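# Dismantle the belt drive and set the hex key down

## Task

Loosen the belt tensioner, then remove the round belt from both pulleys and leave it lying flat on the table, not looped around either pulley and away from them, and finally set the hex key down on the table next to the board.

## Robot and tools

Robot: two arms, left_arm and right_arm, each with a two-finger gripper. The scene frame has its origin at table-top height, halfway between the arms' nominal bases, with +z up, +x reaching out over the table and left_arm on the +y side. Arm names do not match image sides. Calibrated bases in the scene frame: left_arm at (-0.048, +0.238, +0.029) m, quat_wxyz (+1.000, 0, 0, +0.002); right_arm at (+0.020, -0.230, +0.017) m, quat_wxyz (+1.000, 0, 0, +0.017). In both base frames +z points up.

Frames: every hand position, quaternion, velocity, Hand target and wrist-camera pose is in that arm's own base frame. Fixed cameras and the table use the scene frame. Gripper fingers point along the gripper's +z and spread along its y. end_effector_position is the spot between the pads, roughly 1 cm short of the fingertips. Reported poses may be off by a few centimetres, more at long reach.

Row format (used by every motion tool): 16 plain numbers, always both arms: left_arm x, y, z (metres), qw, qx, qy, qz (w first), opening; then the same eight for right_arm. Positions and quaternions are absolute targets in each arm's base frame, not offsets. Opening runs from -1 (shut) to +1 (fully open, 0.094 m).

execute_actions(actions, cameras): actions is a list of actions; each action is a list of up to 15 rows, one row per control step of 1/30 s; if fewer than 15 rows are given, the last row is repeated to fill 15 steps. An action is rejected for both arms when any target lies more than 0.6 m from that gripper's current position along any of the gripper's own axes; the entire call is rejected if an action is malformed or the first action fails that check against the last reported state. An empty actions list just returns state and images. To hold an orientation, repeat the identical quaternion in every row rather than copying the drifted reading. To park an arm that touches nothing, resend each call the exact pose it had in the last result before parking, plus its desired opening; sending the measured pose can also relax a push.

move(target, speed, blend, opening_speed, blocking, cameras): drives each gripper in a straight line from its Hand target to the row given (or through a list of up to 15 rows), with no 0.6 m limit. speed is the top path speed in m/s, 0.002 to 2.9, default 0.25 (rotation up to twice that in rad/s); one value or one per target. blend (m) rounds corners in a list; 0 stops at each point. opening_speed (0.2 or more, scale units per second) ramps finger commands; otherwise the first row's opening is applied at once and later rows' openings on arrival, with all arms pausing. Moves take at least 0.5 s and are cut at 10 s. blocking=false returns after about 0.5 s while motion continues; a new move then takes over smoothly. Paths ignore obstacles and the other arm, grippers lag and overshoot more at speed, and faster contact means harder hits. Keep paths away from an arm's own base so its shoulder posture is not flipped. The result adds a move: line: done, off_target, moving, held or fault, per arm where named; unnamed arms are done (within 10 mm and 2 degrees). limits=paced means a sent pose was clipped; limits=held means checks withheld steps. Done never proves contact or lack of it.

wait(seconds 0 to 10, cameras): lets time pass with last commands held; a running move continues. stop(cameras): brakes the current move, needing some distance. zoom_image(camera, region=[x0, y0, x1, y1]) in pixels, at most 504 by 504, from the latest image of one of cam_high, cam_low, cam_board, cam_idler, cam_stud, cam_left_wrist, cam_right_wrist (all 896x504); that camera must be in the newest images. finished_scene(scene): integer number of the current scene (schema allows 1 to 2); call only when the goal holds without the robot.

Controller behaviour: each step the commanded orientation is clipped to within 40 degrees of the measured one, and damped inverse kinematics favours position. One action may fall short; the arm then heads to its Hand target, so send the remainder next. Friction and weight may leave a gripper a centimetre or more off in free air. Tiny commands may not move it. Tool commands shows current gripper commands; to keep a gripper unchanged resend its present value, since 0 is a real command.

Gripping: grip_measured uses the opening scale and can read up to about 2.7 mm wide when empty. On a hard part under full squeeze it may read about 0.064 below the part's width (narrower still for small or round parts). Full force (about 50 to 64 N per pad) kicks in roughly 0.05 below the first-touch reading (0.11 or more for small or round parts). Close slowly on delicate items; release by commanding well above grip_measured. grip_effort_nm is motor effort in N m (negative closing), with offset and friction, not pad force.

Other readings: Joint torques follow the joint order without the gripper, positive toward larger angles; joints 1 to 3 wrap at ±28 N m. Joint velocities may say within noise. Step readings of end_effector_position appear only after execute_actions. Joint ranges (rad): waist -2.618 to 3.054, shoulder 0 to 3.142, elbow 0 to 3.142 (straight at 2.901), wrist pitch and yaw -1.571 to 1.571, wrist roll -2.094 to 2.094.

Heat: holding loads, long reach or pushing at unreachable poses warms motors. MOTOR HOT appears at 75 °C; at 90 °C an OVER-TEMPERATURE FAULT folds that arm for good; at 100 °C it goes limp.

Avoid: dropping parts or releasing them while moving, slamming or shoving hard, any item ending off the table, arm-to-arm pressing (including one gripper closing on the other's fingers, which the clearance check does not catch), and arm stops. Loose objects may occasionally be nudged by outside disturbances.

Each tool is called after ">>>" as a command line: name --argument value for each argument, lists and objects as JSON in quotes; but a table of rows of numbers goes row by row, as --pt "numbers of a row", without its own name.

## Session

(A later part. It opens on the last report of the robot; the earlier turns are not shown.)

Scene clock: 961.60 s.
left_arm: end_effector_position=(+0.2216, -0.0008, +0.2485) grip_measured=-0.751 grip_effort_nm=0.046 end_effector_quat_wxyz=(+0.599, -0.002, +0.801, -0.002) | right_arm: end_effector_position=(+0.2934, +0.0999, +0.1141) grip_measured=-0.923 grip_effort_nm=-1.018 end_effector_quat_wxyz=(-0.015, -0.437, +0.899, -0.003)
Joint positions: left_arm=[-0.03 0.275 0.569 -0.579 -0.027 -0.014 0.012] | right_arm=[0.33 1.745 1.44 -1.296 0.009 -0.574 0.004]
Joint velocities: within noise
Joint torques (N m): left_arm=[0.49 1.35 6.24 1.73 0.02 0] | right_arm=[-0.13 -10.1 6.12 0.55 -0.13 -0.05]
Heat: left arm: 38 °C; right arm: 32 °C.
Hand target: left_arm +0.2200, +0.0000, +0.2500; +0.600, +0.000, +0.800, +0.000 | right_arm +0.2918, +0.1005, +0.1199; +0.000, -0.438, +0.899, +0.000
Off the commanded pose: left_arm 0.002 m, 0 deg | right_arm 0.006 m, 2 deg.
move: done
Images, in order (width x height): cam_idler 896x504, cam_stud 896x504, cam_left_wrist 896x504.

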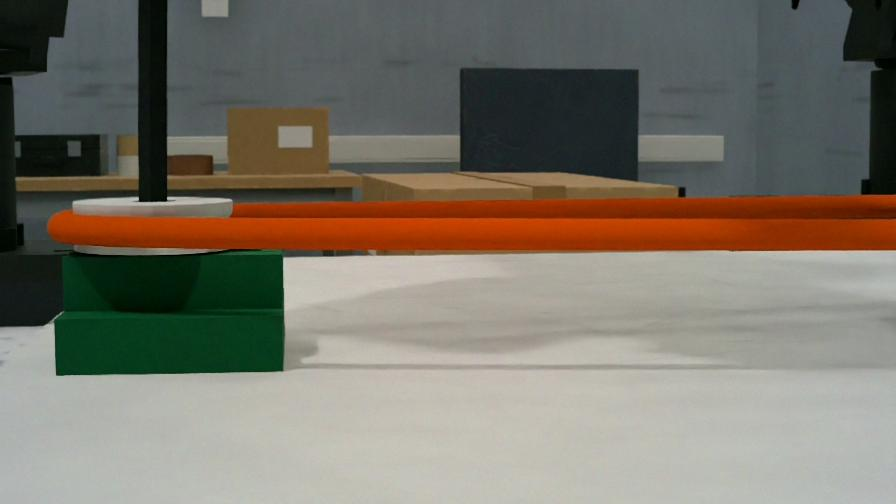

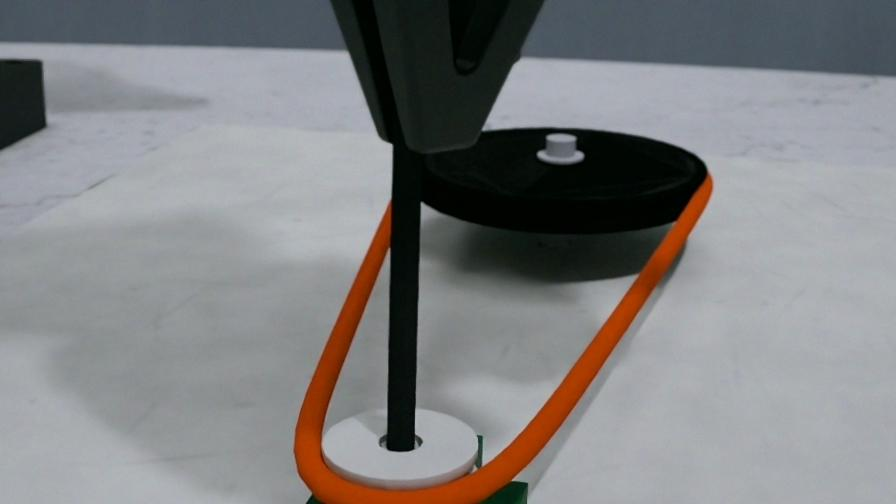

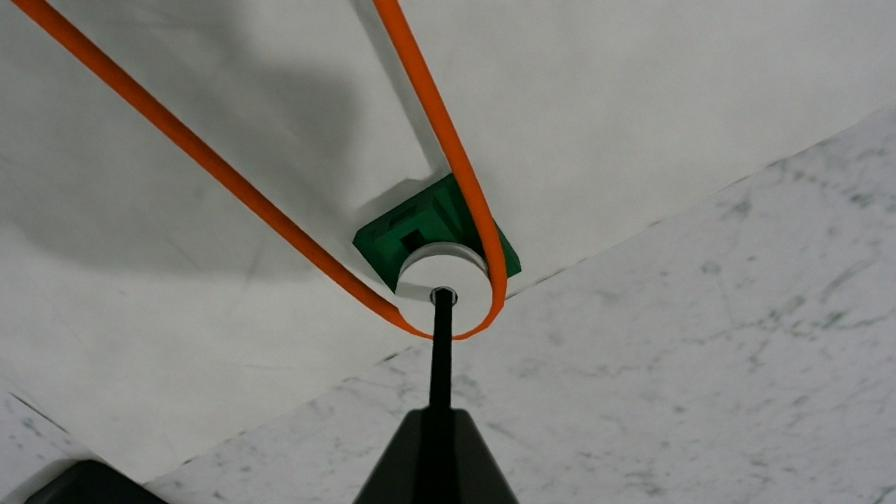

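>>> move --pt "0.22 0.0 0.25 0.6 0 0.8 0 -0.75 0.2885 0.102 0.12 0 -0.588 0.809 0 -1" --pt "0.22 0.0 0.25 0.6 0 0.8 0 -0.75 0.285 0.1026 0.12 0 -0.719 0.695 0 -1" --speed 0.12 --cameras '["cam_idler","cam_stud","cam_left_wrist","cam_board"]'

>>> zoom_image --camera "cam_stud" --region '[340, 370, 460, 470]'

Scene clock: 975.93 s.
left_arm: end_effector_position=(+0.2216, -0.0008, +0.2485) grip_measured=-0.751 grip_effort_nm=0.046 end_effector_quat_wxyz=(+0.599, -0.002, +0.801, -0.002) | right_arm: end_effector_position=(+0.2918, +0.1059, +0.1148) grip_measured=-0.924 grip_effort_nm=-1.038 end_effector_quat_wxyz=(+0.001, +0.715, -0.699, -0.004)
Joint positions: left_arm=[-0.03 0.275 0.569 -0.579 -0.027 -0.014 0.012] | right_arm=[0.341 1.723 1.418 -1.27 -0.006 -1.253 0.004]
Joint velocities: within noise
Joint torques (N m): left_arm=[0.58 0.98 6.37 1.75 0.05 0.05] | right_arm=[0.1 -9.85 6.08 0.4 0.03 -0.11]
Heat: left arm: 38 °C; right arm: 32 °C.
Hand target: left_arm +0.2200, +0.0000, +0.2500; +0.600, +0.000, +0.800, +0.000 | right_arm +0.2852, +0.1027, +0.1197; +0.000, +0.719, -0.695, +0.000
Off the commanded pose: left_arm 0.002 m, 0 deg | right_arm 0.009 m, 1 deg.
move: done
Images, in order (width x height): cam_board 896x504, cam_idler 896x504, cam_stud 896x504, cam_left_wrist 896x504.

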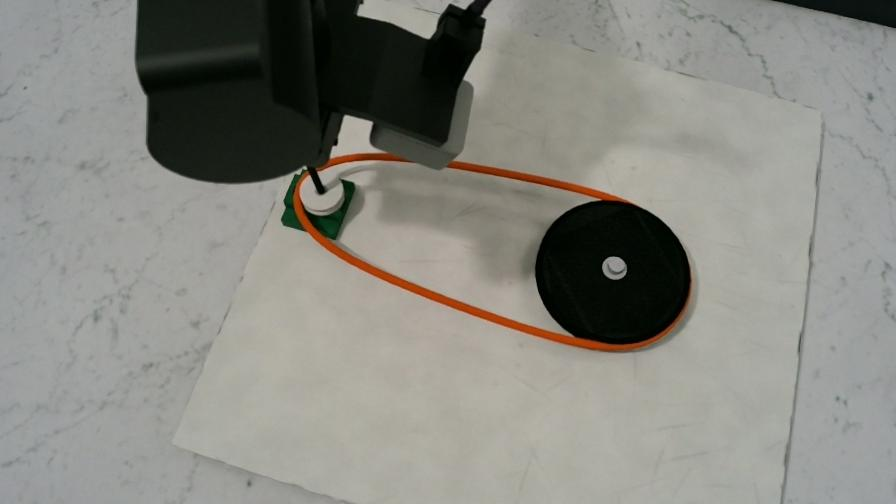

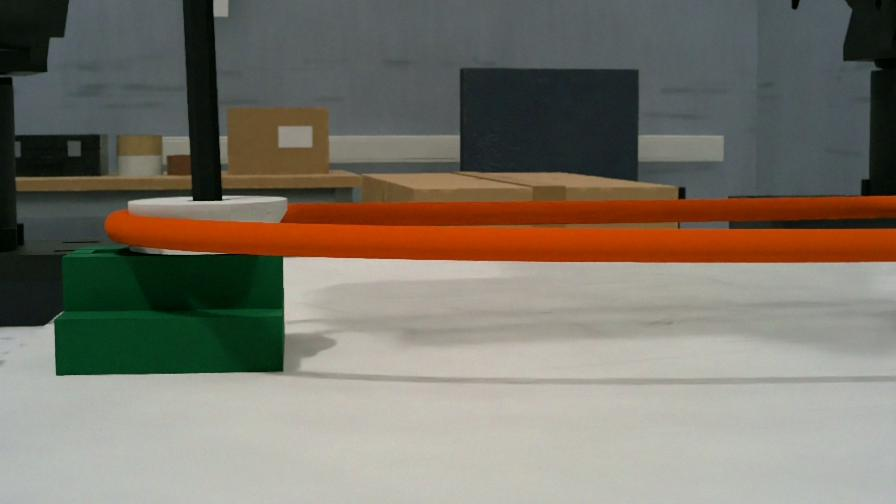

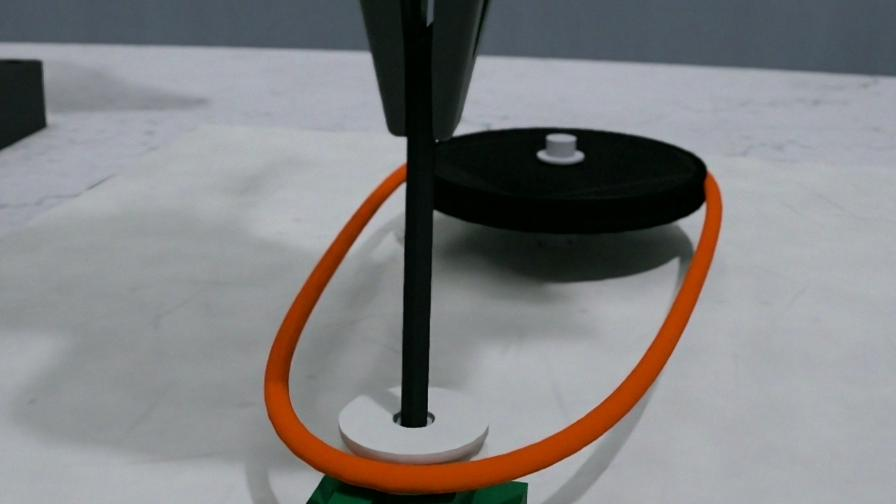

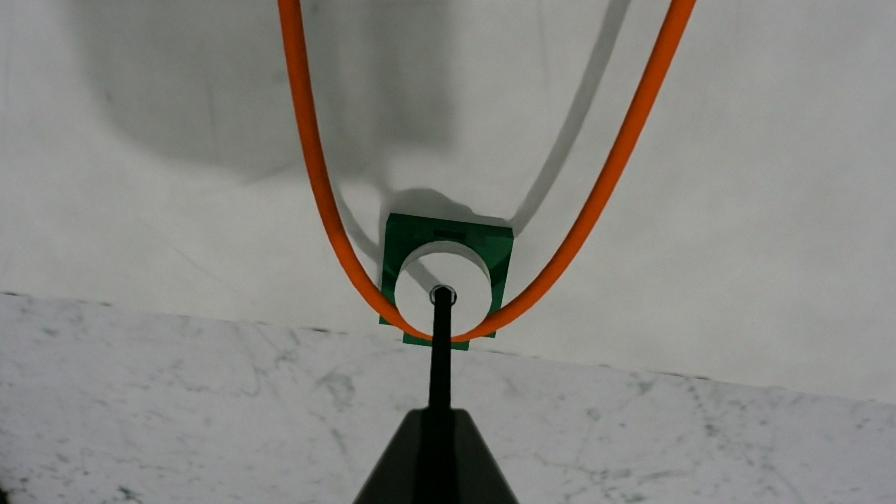

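Scaled by 4.200 from the camera's 896x504 image, which has a finer 1280x720 frame.

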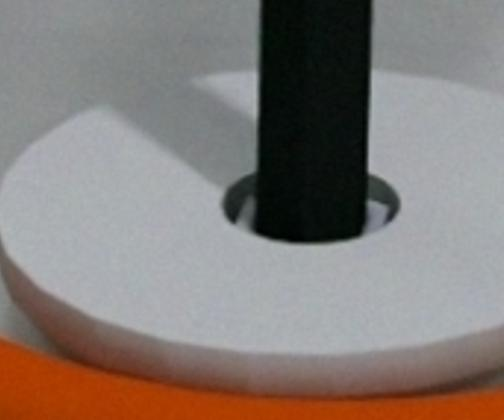

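>>> move --pt "0.22 0.0 0.25 0.6 0 0.8 0 -0.75 0.2875 0.1035 0.15 0 -0.719 0.695 0 -1" --pt "0.22 0.0 0.25 0.6 0 0.8 0 -0.75 0.2875 0.1 0.2 0.05 -0.719 0.695 0 -1" --pt "0.22 0.0 0.25 0.6 0 0.8 0 -0.75 0.30 -0.08 0.19 0.05 0 0.998 0 -1" --speed '[0.05,0.12,0.2]' --cameras '["cam_high","cam_idler","cam_stud","cam_left_wrist"]'

Scene clock: 1005.43 s.
left_arm: end_effector_position=(+0.2216, -0.0008, +0.2485) grip_measured=-0.751 grip_effort_nm=0.042 end_effector_quat_wxyz=(+0.599, -0.002, +0.801, -0.002) | right_arm: end_effector_position=(+0.2900, -0.0758, +0.1837) grip_measured=-0.924 grip_effort_nm=-1.033 end_effector_quat_wxyz=(+0.032, -0.003, +0.999, +0.007)
Joint positions: left_arm=[-0.03 0.275 0.569 -0.579 -0.027 -0.014 0.012] | right_arm=[-0.277 1.641 1.599 -1.472 -0.03 -0.283 0.004]
Joint velocities: within noise
Joint torques (N m): left_arm=[0.62 1.22 6.42 1.69 0.06 0.02] | right_arm=[-0.2 -5.55 10.65 0.78 -0.01 0.05]
Heat: left arm: 39 °C; right arm: 32 °C.
Hand target: left_arm +0.2200, +0.0000, +0.2500; +0.600, +0.000, +0.800, +0.000 | right_arm +0.2996, -0.0799, +0.1900; +0.050, +0.000, +0.999, +0.000
Off the commanded pose: left_arm 0.002 m, 0 deg | right_arm 0.013 m, 2 deg.
move: off_target (right_arm)
Images, in order (width x height): cam_high 896x504, cam_idler 896x504, cam_stud 896x504, cam_left_wrist 896x504.

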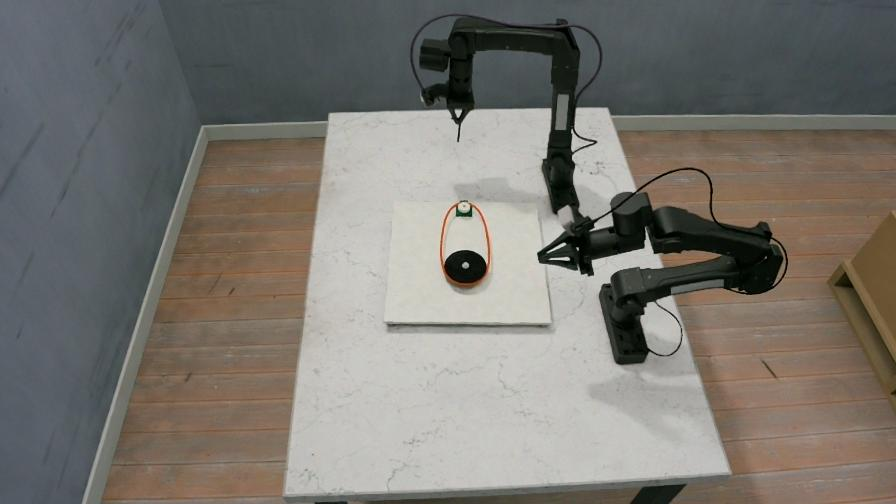

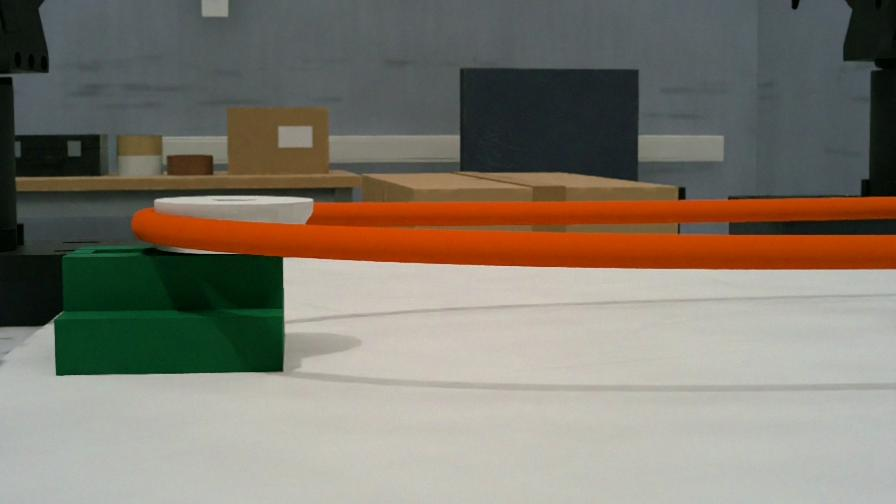

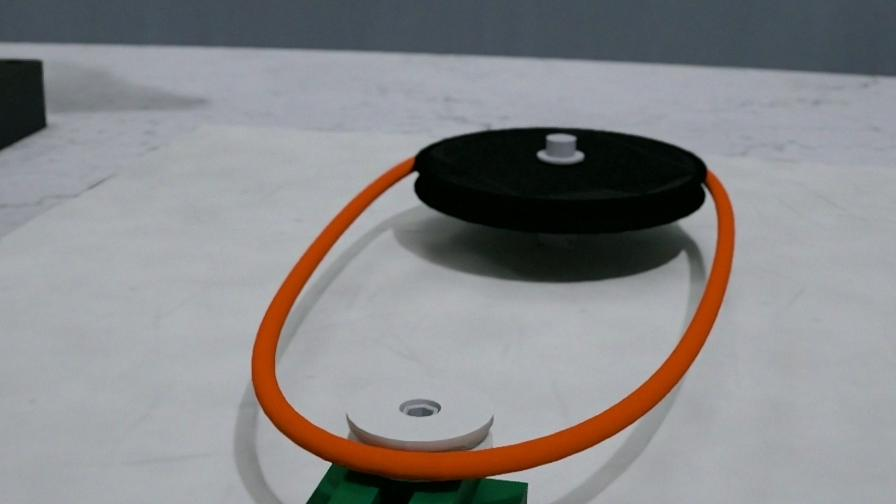

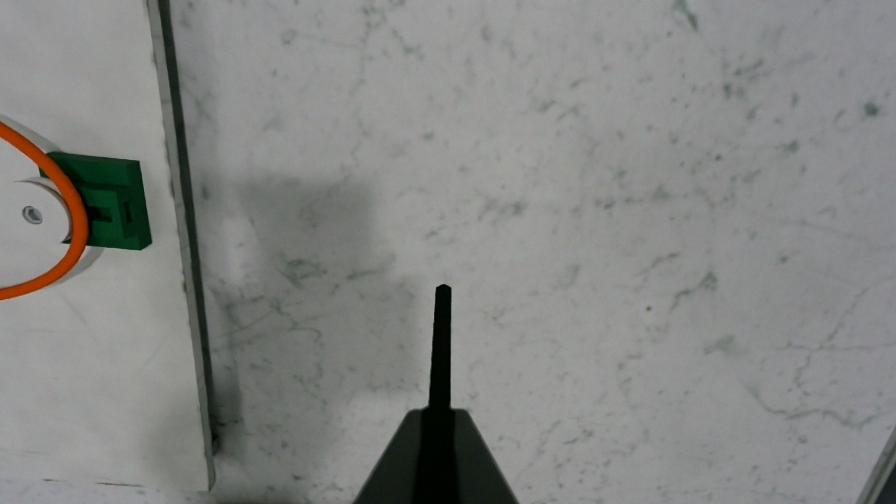

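>>> move --pt "0.22 0.0 0.25 0.6 0 0.8 0 -0.75 0.32 -0.06 0.15 0 0 0.819 -0.574 -1" --pt "0.22 0.0 0.25 0.6 0 0.8 0 -0.75 0.32 -0.06 0.05 0 0 0.819 -0.574 -1" --speed '[0.2,0.1]' --cameras '["cam_high","cam_low","cam_left_wrist"]'

>>> zoom_image --camera "cam_low" --region '[240, 180, 440, 290]'

Scene clock: 1025.13 s.
left_arm: end_effector_position=(+0.2216, -0.0008, +0.2485) grip_measured=-0.751 grip_effort_nm=0.042 end_effector_quat_wxyz=(+0.599, -0.002, +0.801, -0.002) | right_arm: end_effector_position=(+0.3180, -0.0592, +0.0522) grip_measured=-0.926 grip_effort_nm=-1.033 end_effector_quat_wxyz=(-0.011, -0.001, +0.823, -0.567)
Joint positions: left_arm=[-0.03 0.275 0.569 -0.579 -0.027 -0.014 0.012] | right_arm=[0.32 2.252 1.349 -1.384 1.079 0.759 0.003]
Joint velocities: within noise
Joint torques (N m): left_arm=[0.64 1.13 6.56 1.74 0.02 0.08] | right_arm=[0.16 -8.73 4.29 -0.34 0.53 0.13]
Heat: left arm: 39 °C; right arm: 32 °C.
Hand target: left_arm +0.2200, +0.0000, +0.2500; +0.600, +0.000, +0.800, +0.000 | right_arm +0.3200, -0.0599, +0.0501; +0.000, +0.000, +0.819, -0.574
Off the commanded pose: left_arm 0.002 m, 0 deg | right_arm 0.003 m, 2 deg.
move: done
Images, in order (width x height): cam_high 896x504, cam_low 896x504, cam_left_wrist 896x504.

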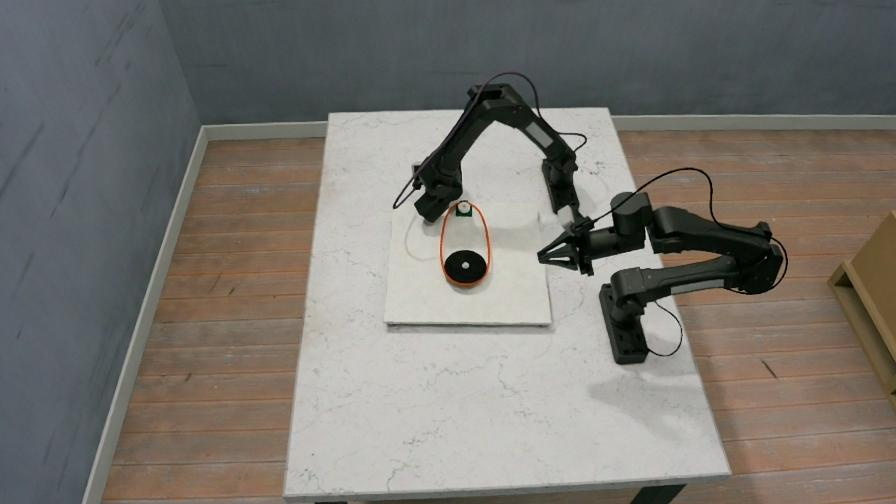

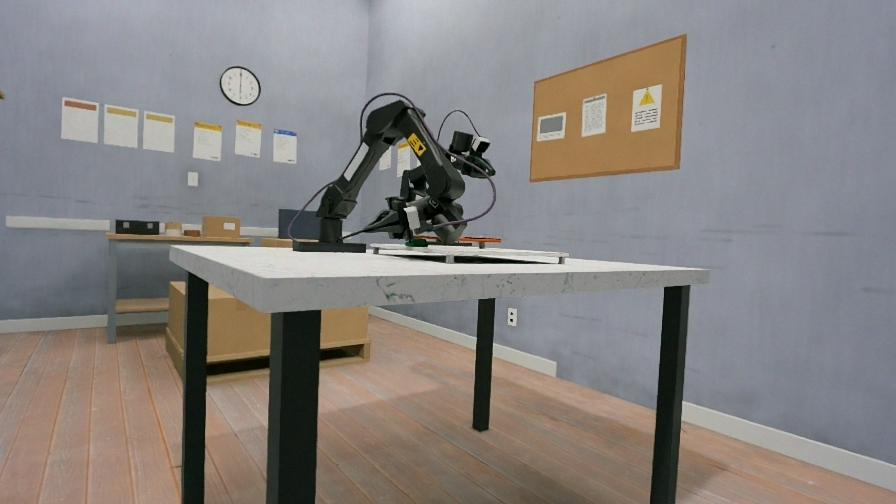

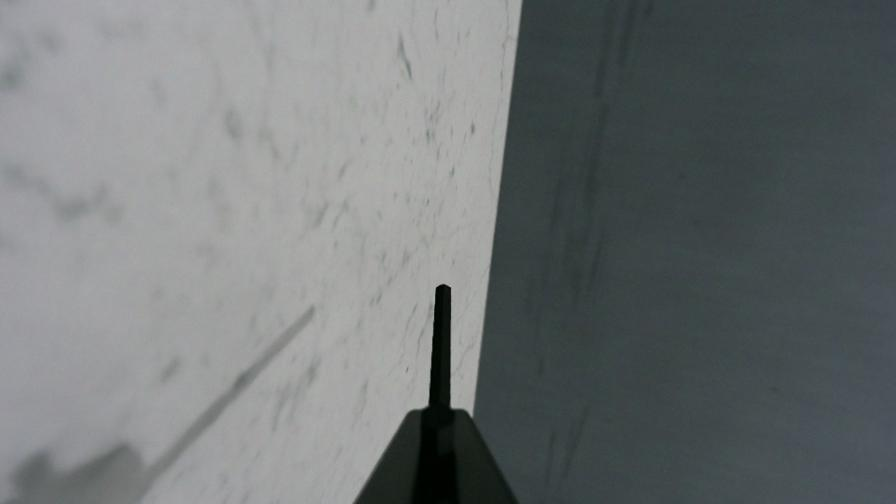

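Scaled by 2.520 from the camera's 896x504 image, which has a finer 1280x720 frame.

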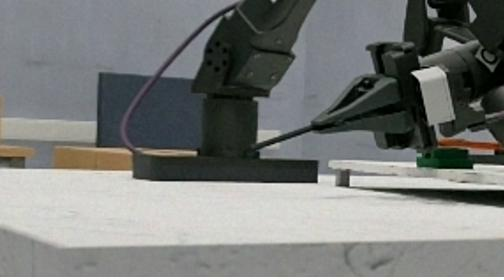

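>>> move --pt "0.22 0.0 0.25 0.6 0 0.8 0 -0.75 0.32 -0.115 0.05 0 0 0.819 -0.574 -1" --pt "0.22 0.0 0.25 0.6 0 0.8 0 -0.75 0.32 -0.115 0.015 0 0 0.819 -0.574 -1" --speed '[0.15,0.06]' --cameras '["cam_high","cam_low","cam_left_wrist"]'

>>> zoom_image --camera "cam_low" --region '[240, 180, 440, 290]'

Scene clock: 1036.00 s.
left_arm: end_effector_position=(+0.2216, -0.0008, +0.2485) grip_measured=-0.751 grip_effort_nm=0.042 end_effector_quat_wxyz=(+0.599, -0.002, +0.801, -0.002) | right_arm: end_effector_position=(+0.3228, -0.1138, +0.0213) grip_measured=-0.926 grip_effort_nm=-1.038 end_effector_quat_wxyz=(+0.003, +0.010, +0.827, -0.562)
Joint positions: left_arm=[-0.03 0.275 0.569 -0.579 -0.027 -0.014 0.012] | right_arm=[0.156 2.208 1.18 -0.931 1.161 0.436 0.003]
Joint velocities: within noise
Joint torques (N m): left_arm=[0.42 1.2 6.52 1.71 0.06 0.04] | right_arm=[0.35 -6.75 3.77 0.11 0.73 0.07]
Heat: left arm: 39 °C; right arm: 31 °C.
Hand target: left_arm +0.2200, +0.0000, +0.2500; +0.600, +0.000, +0.800, +0.000 | right_arm +0.3198, -0.1150, +0.0152; +0.000, +0.000, +0.819, -0.574
Off the commanded pose: left_arm 0.002 m, 0 deg | right_arm 0.007 m, 2 deg.
move: done
Images, in order (width x height): cam_high 896x504, cam_low 896x504, cam_left_wrist 896x504.

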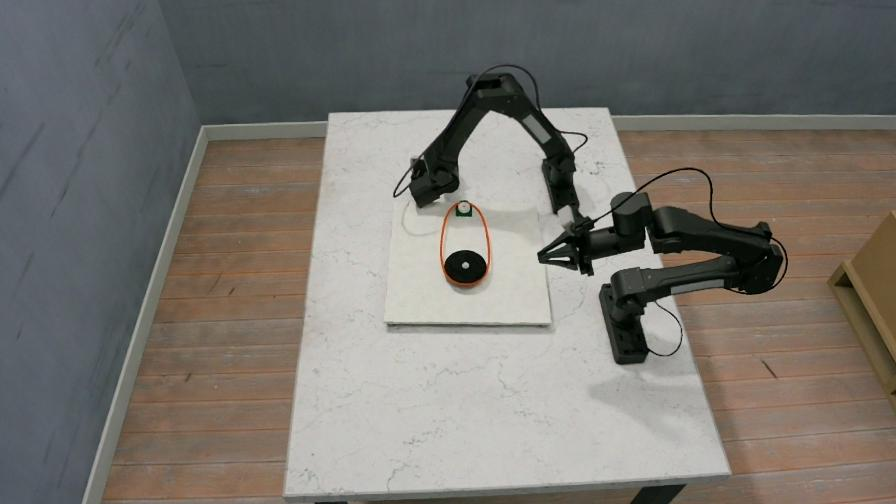

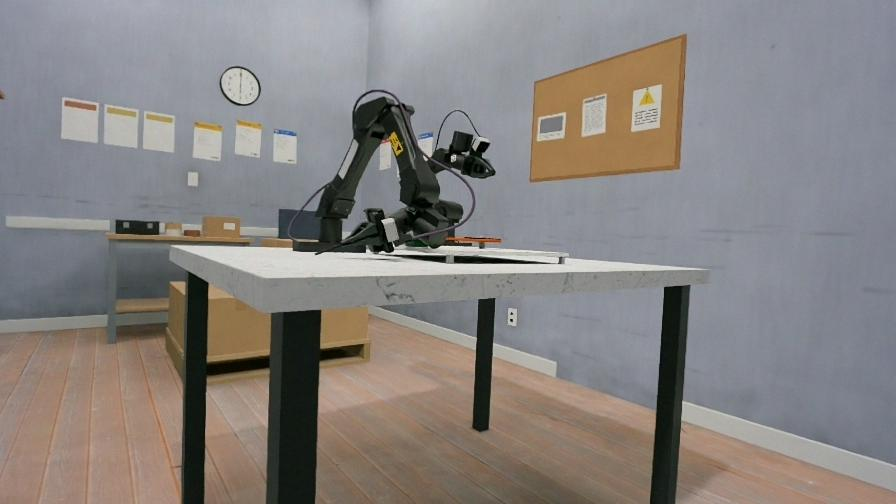

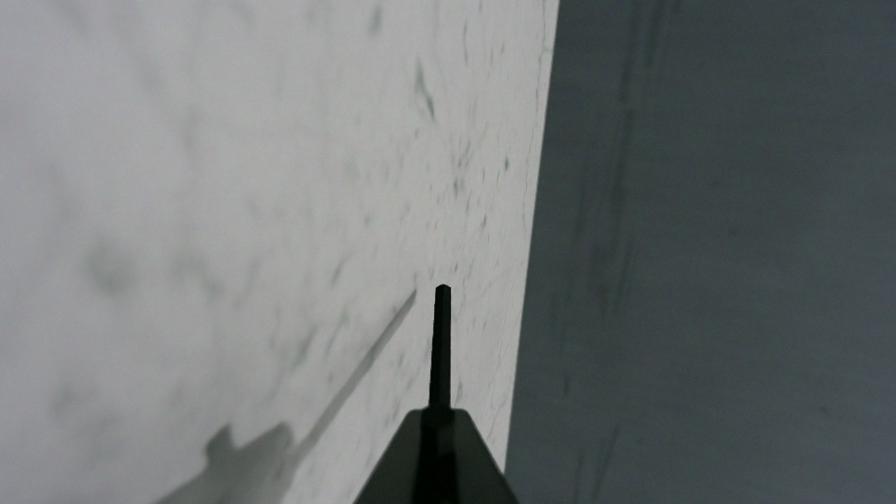

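Scaled by 2.520 from the camera's 896x504 image, which has a finer 1280x720 frame.

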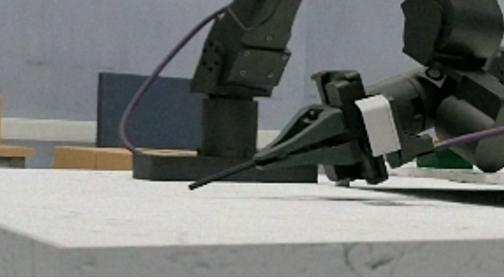

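>>> move --pt "0.22 0.0 0.25 0.6 0 0.8 0 -0.75 0.32 -0.117 0.005 0 0 0.819 -0.574 -1" --pt "0.22 0.0 0.25 0.6 0 0.8 0 -0.75 0.32 -0.117 0.005 0 0 0.819 -0.574 -0.75" --speed 0.04 --opening_speed 0.2 --cameras '["cam_high","cam_low","cam_left_wrist"]'

>>> zoom_image --camera "cam_low" --region '[240, 180, 440, 290]'

Scene clock: 1048.17 s.
left_arm: end_effector_position=(+0.2216, -0.0008, +0.2485) grip_measured=-0.751 grip_effort_nm=0.051 end_effector_quat_wxyz=(+0.599, -0.002, +0.801, -0.002) | right_arm: end_effector_position=(+0.3299, -0.1129, +0.0163) grip_measured=-0.752 grip_effort_nm=0.076 end_effector_quat_wxyz=(+0.018, +0.016, +0.829, -0.559)
Joint positions: left_arm=[-0.03 0.275 0.569 -0.579 -0.027 -0.014 0.012] | right_arm=[0.156 2.217 1.18 -0.871 1.164 0.416 0.012]
Joint velocities: within noise
Joint torques (N m): left_arm=[0.54 1.4 6.37 1.68 -0.03 0.04] | right_arm=[-0.17 -5.81 2.73 0.11 0.7 0.06]
Heat: left arm: 40 °C; right arm: 31 °C.
Hand target: left_arm +0.2200, +0.0000, +0.2500; +0.600, +0.000, +0.800, +0.000 | right_arm +0.3199, -0.1169, +0.0056; +0.000, +0.000, +0.819, -0.573
Off the commanded pose: left_arm 0.002 m, 0 deg | right_arm 0.016 m, 3 deg.
move: off_target (right_arm); target 2's new opening was sent with right_arm's hand 0.015 m and 3 deg from that target
Images, in order (width x height): cam_high 896x504, cam_low 896x504, cam_left_wrist 896x504.

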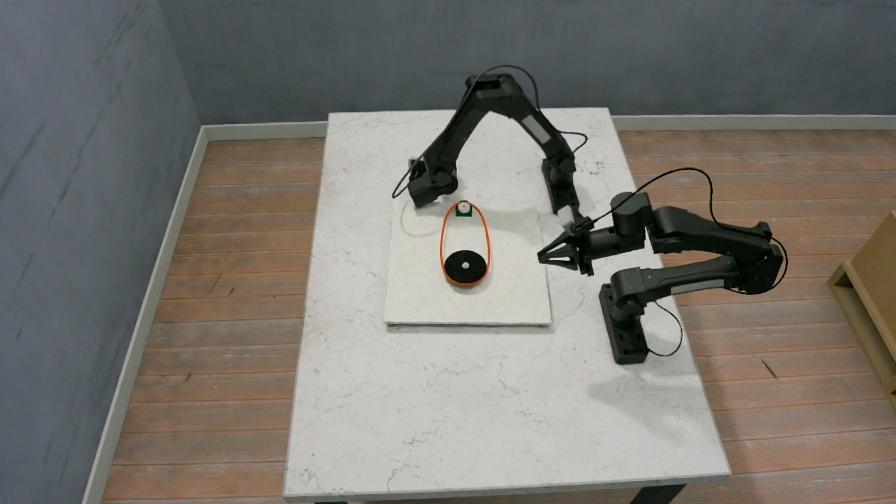

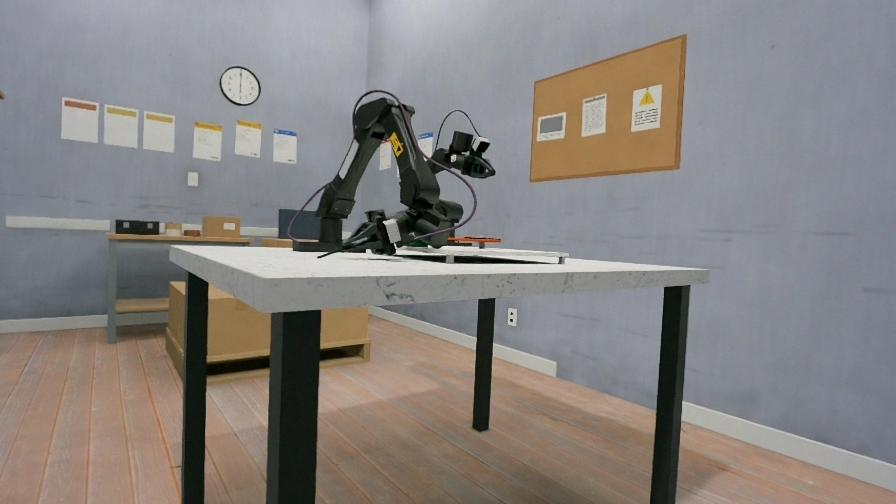

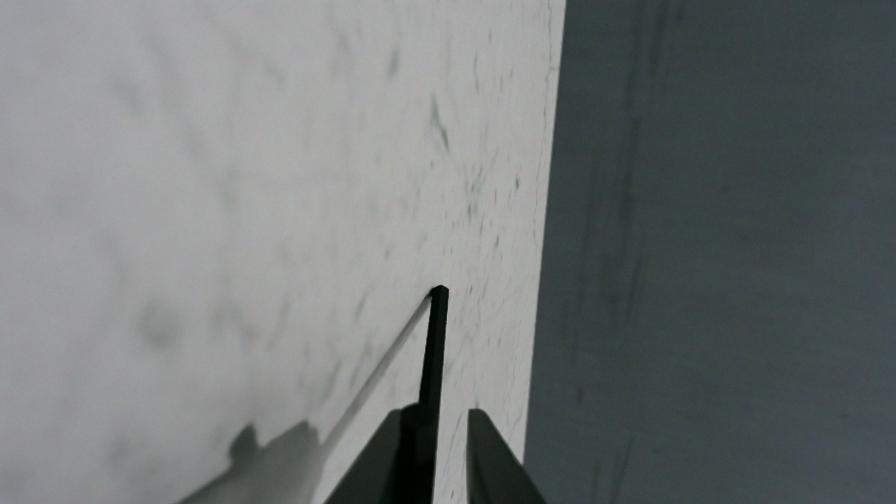

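Scaled by 2.520 from the camera's 896x504 image, which has a finer 1280x720 frame.

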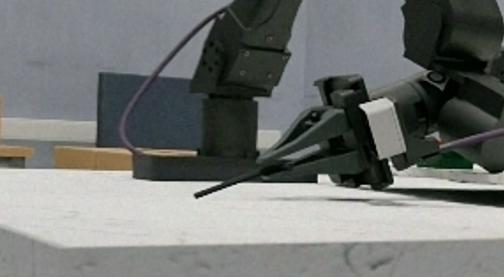

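>>> move --pt "0.22 0.0 0.25 0.6 0 0.8 0 -0.75 0.325 -0.07 0.035 0 0 0.819 -0.574 -0.75" --pt "0.22 0.0 0.25 0.6 0 0.8 0 -0.75 0.30 -0.07 0.16 0 0 0.9 -0.436 -0.75" --pt "0.22 0.0 0.25 0.6 0 0.8 0 -0.75 0.28 -0.1 0.23 0.1 0 0.995 0 -0.75" --speed '[0.08,0.15,0.2]'

Scene clock: 1061.77 s.
left_arm: end_effector_position=(+0.2216, -0.0008, +0.2485) grip_measured=-0.751 grip_effort_nm=0.042 end_effector_quat_wxyz=(+0.599, -0.002, +0.801, -0.002) | right_arm: end_effector_position=(+0.2759, -0.0997, +0.2224) grip_measured=-0.751 grip_effort_nm=0.066 end_effector_quat_wxyz=(+0.091, +0.003, +0.996, -0.002)
Joint positions: left_arm=[-0.03 0.275 0.569 -0.579 -0.027 -0.014 0.012] | right_arm=[-0.389 1.547 1.648 -1.502 -0.064 -0.378 0.012]
Joint velocities: within noise
Joint torques (N m): left_arm=[0.43 1.14 6.3 1.73 0.05 0.05] | right_arm=[-0.16 -4.64 11.17 0.74 -0.19 -0.05]
Heat: left arm: 40 °C; right arm: 31 °C.
Hand target: left_arm +0.2200, +0.0000, +0.2500; +0.600, +0.000, +0.800, +0.000 | right_arm +0.2798, -0.0999, +0.2299; +0.100, +0.000, +0.995, +0.000
Off the commanded pose: left_arm 0.002 m, 0 deg | right_arm 0.009 m, 1 deg.
move: done

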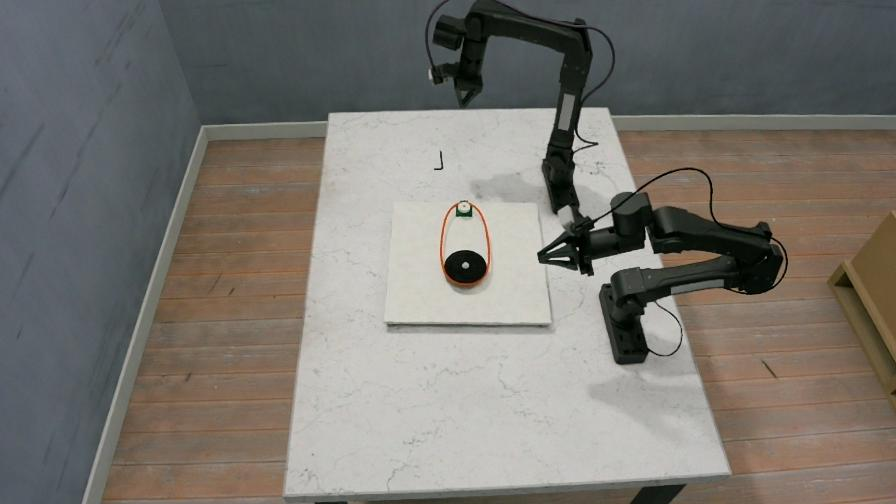

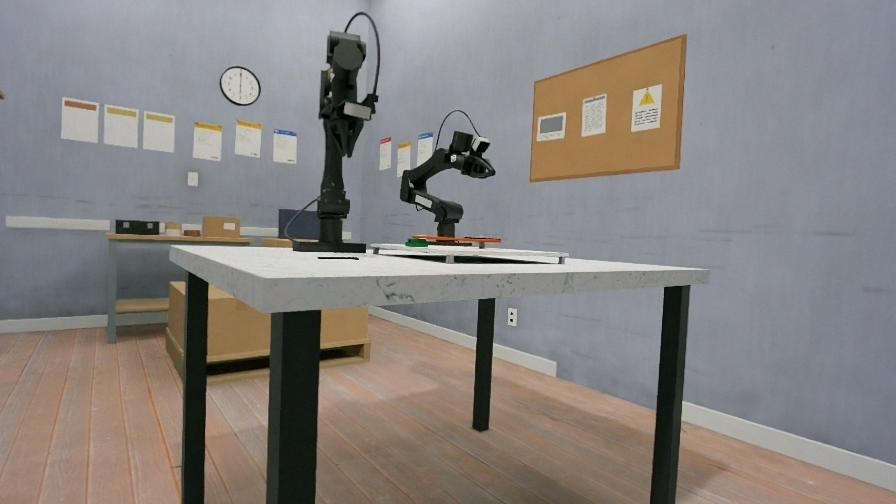

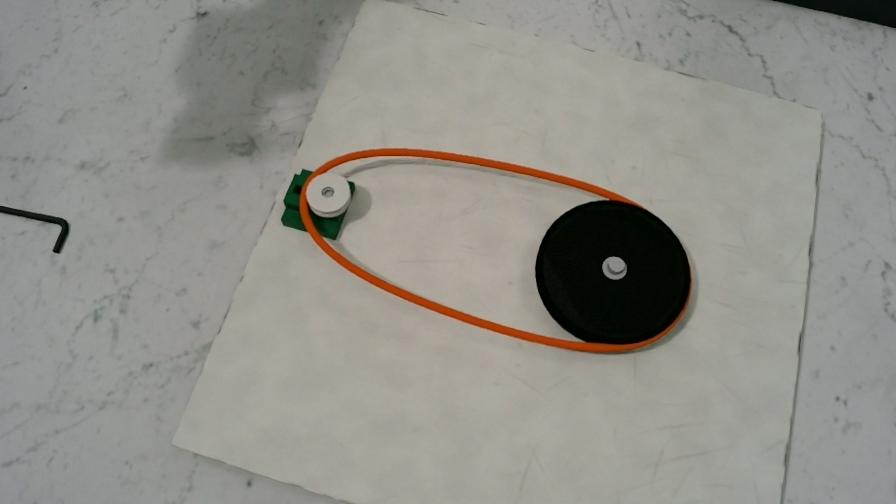

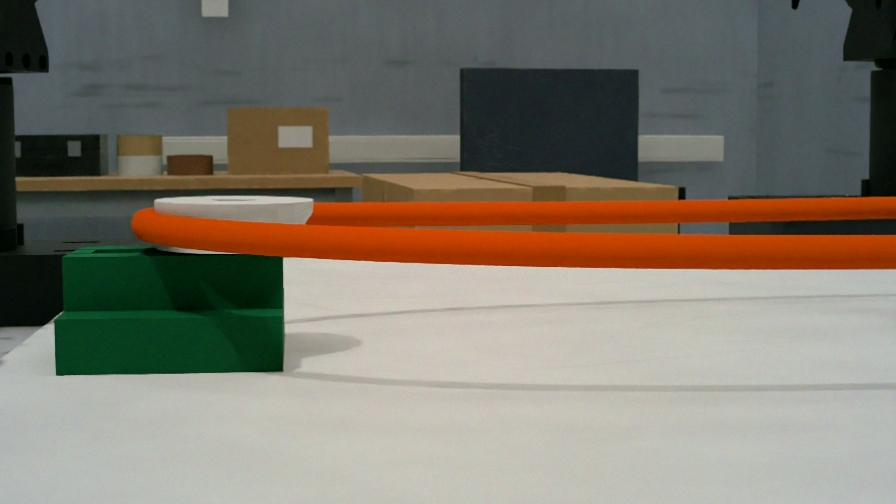

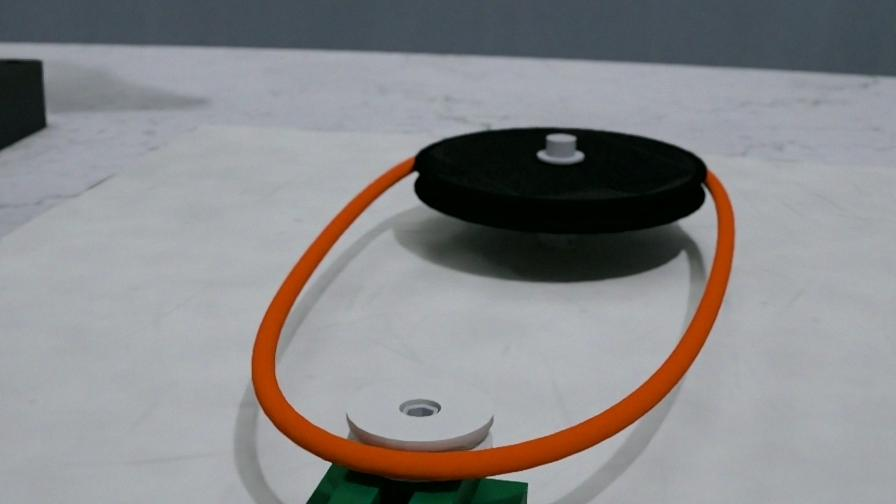

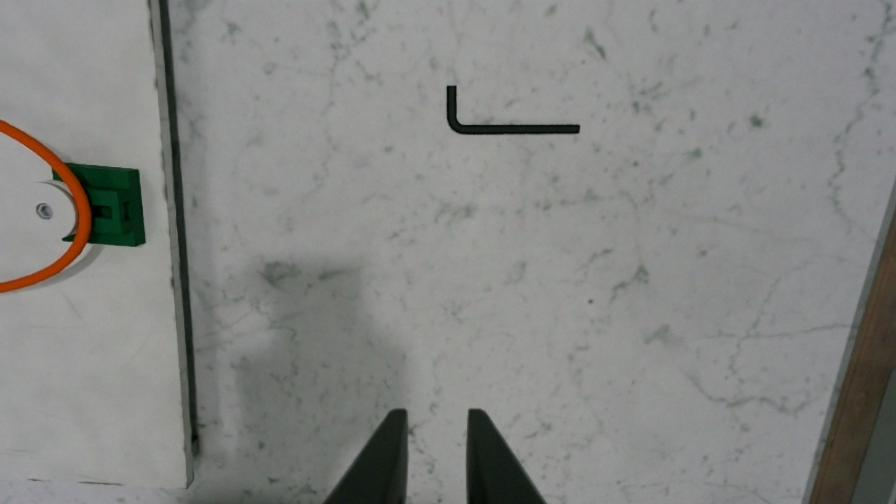

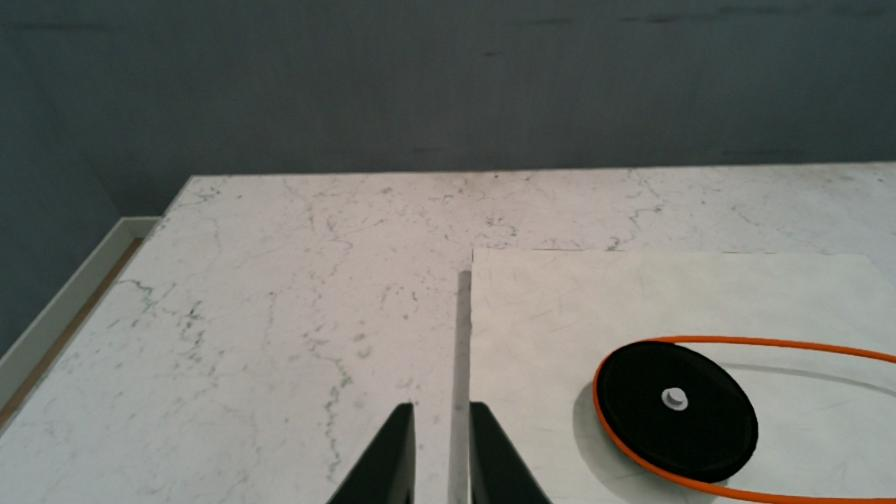

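>>> move --pt "0.3 -0.2 0.22 0.05 0.602 0.797 0 0.0 0.2798 -0.0999 0.2299 0.1 0 0.995 0 -0.75" --pt "0.313 -0.335 0.13 0 0.602 0.799 0 -0.2 0.2798 -0.0999 0.2299 0.1 0 0.995 0 -0.75" --cameras '["cam_high","cam_board","cam_right_wrist","cam_idler"]'

Scene clock: 1092.60 s.
left_arm: end_effector_position=(+0.3097, -0.3326, +0.1240) grip_measured=-0.199 grip_effort_nm=-0.100 end_effector_quat_wxyz=(+0.012, +0.606, +0.795, -0.001) | right_arm: end_effector_position=(+0.2757, -0.0992, +0.2224) grip_measured=-0.751 grip_effort_nm=0.071 end_effector_quat_wxyz=(+0.090, +0.002, +0.996, -0.001)
Joint positions: left_arm=[-0.824 2.348 2.371 -1.569 -0.003 0.479 0.038] | right_arm=[-0.389 1.547 1.648 -1.504 -0.066 -0.379 0.012]
Joint velocities: within noise
Joint torques (N m): left_arm=[0.27 -10.96 7.91 0.1 0 -0.09] | right_arm=[-0.18 -4.7 10.96 0.74 -0.17 -0.07]
Heat: left arm: 40 °C; right arm: 33 °C.
Hand target: left_arm +0.3127, -0.3347, +0.1297; +0.020, +0.602, +0.798, -0.004 | right_arm +0.2797, -0.0998, +0.2298; +0.100, +0.000, +0.995, +0.000
Off the commanded pose: left_arm 0.007 m, 2 deg | right_arm 0.009 m, 1 deg.
joint sent to its limit (left arm) — joint 4 (wrist pitch), lower limit. The joint targets still meet the commanded pose.
move: done
Images, in order (width x height): cam_high 896x504, cam_board 896x504, cam_idler 896x504, cam_right_wrist 896x504.

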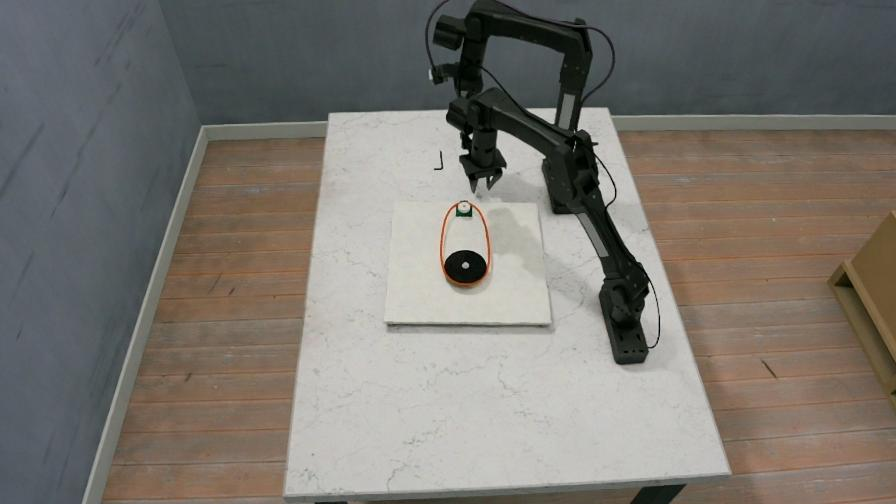

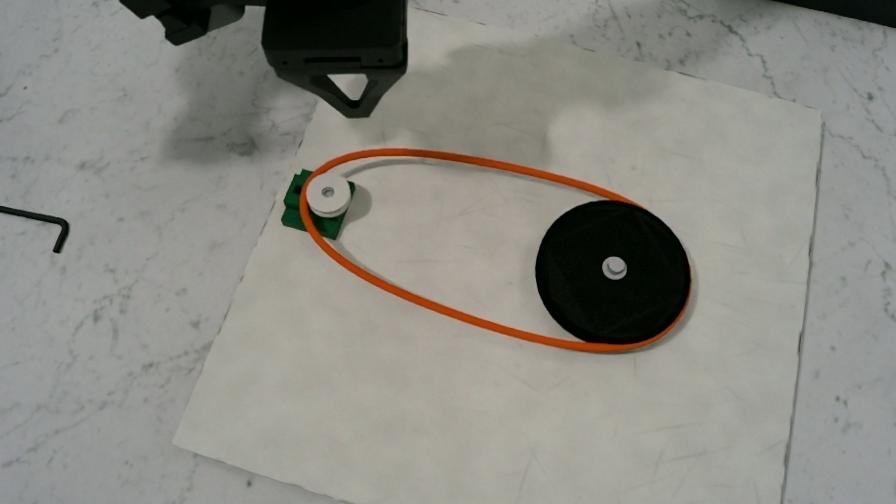

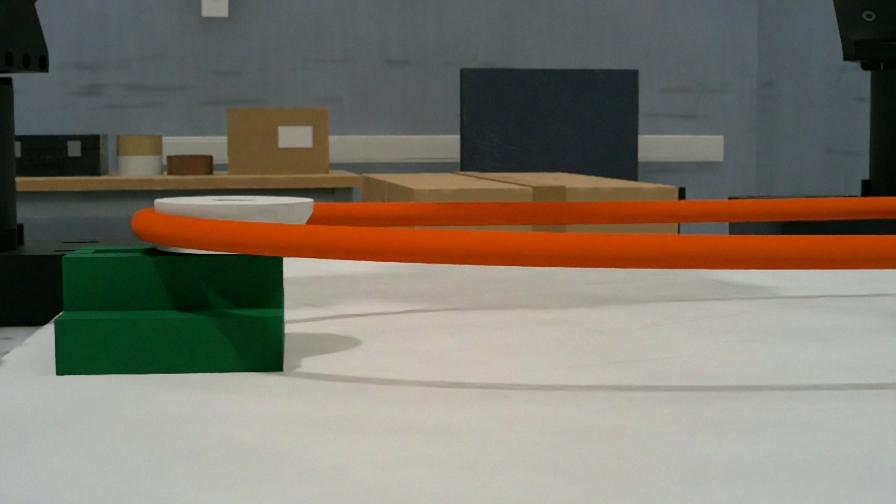

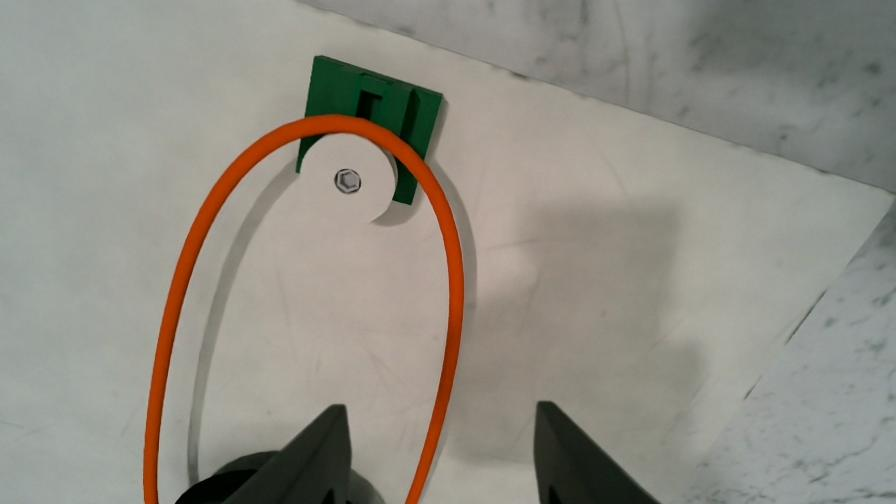

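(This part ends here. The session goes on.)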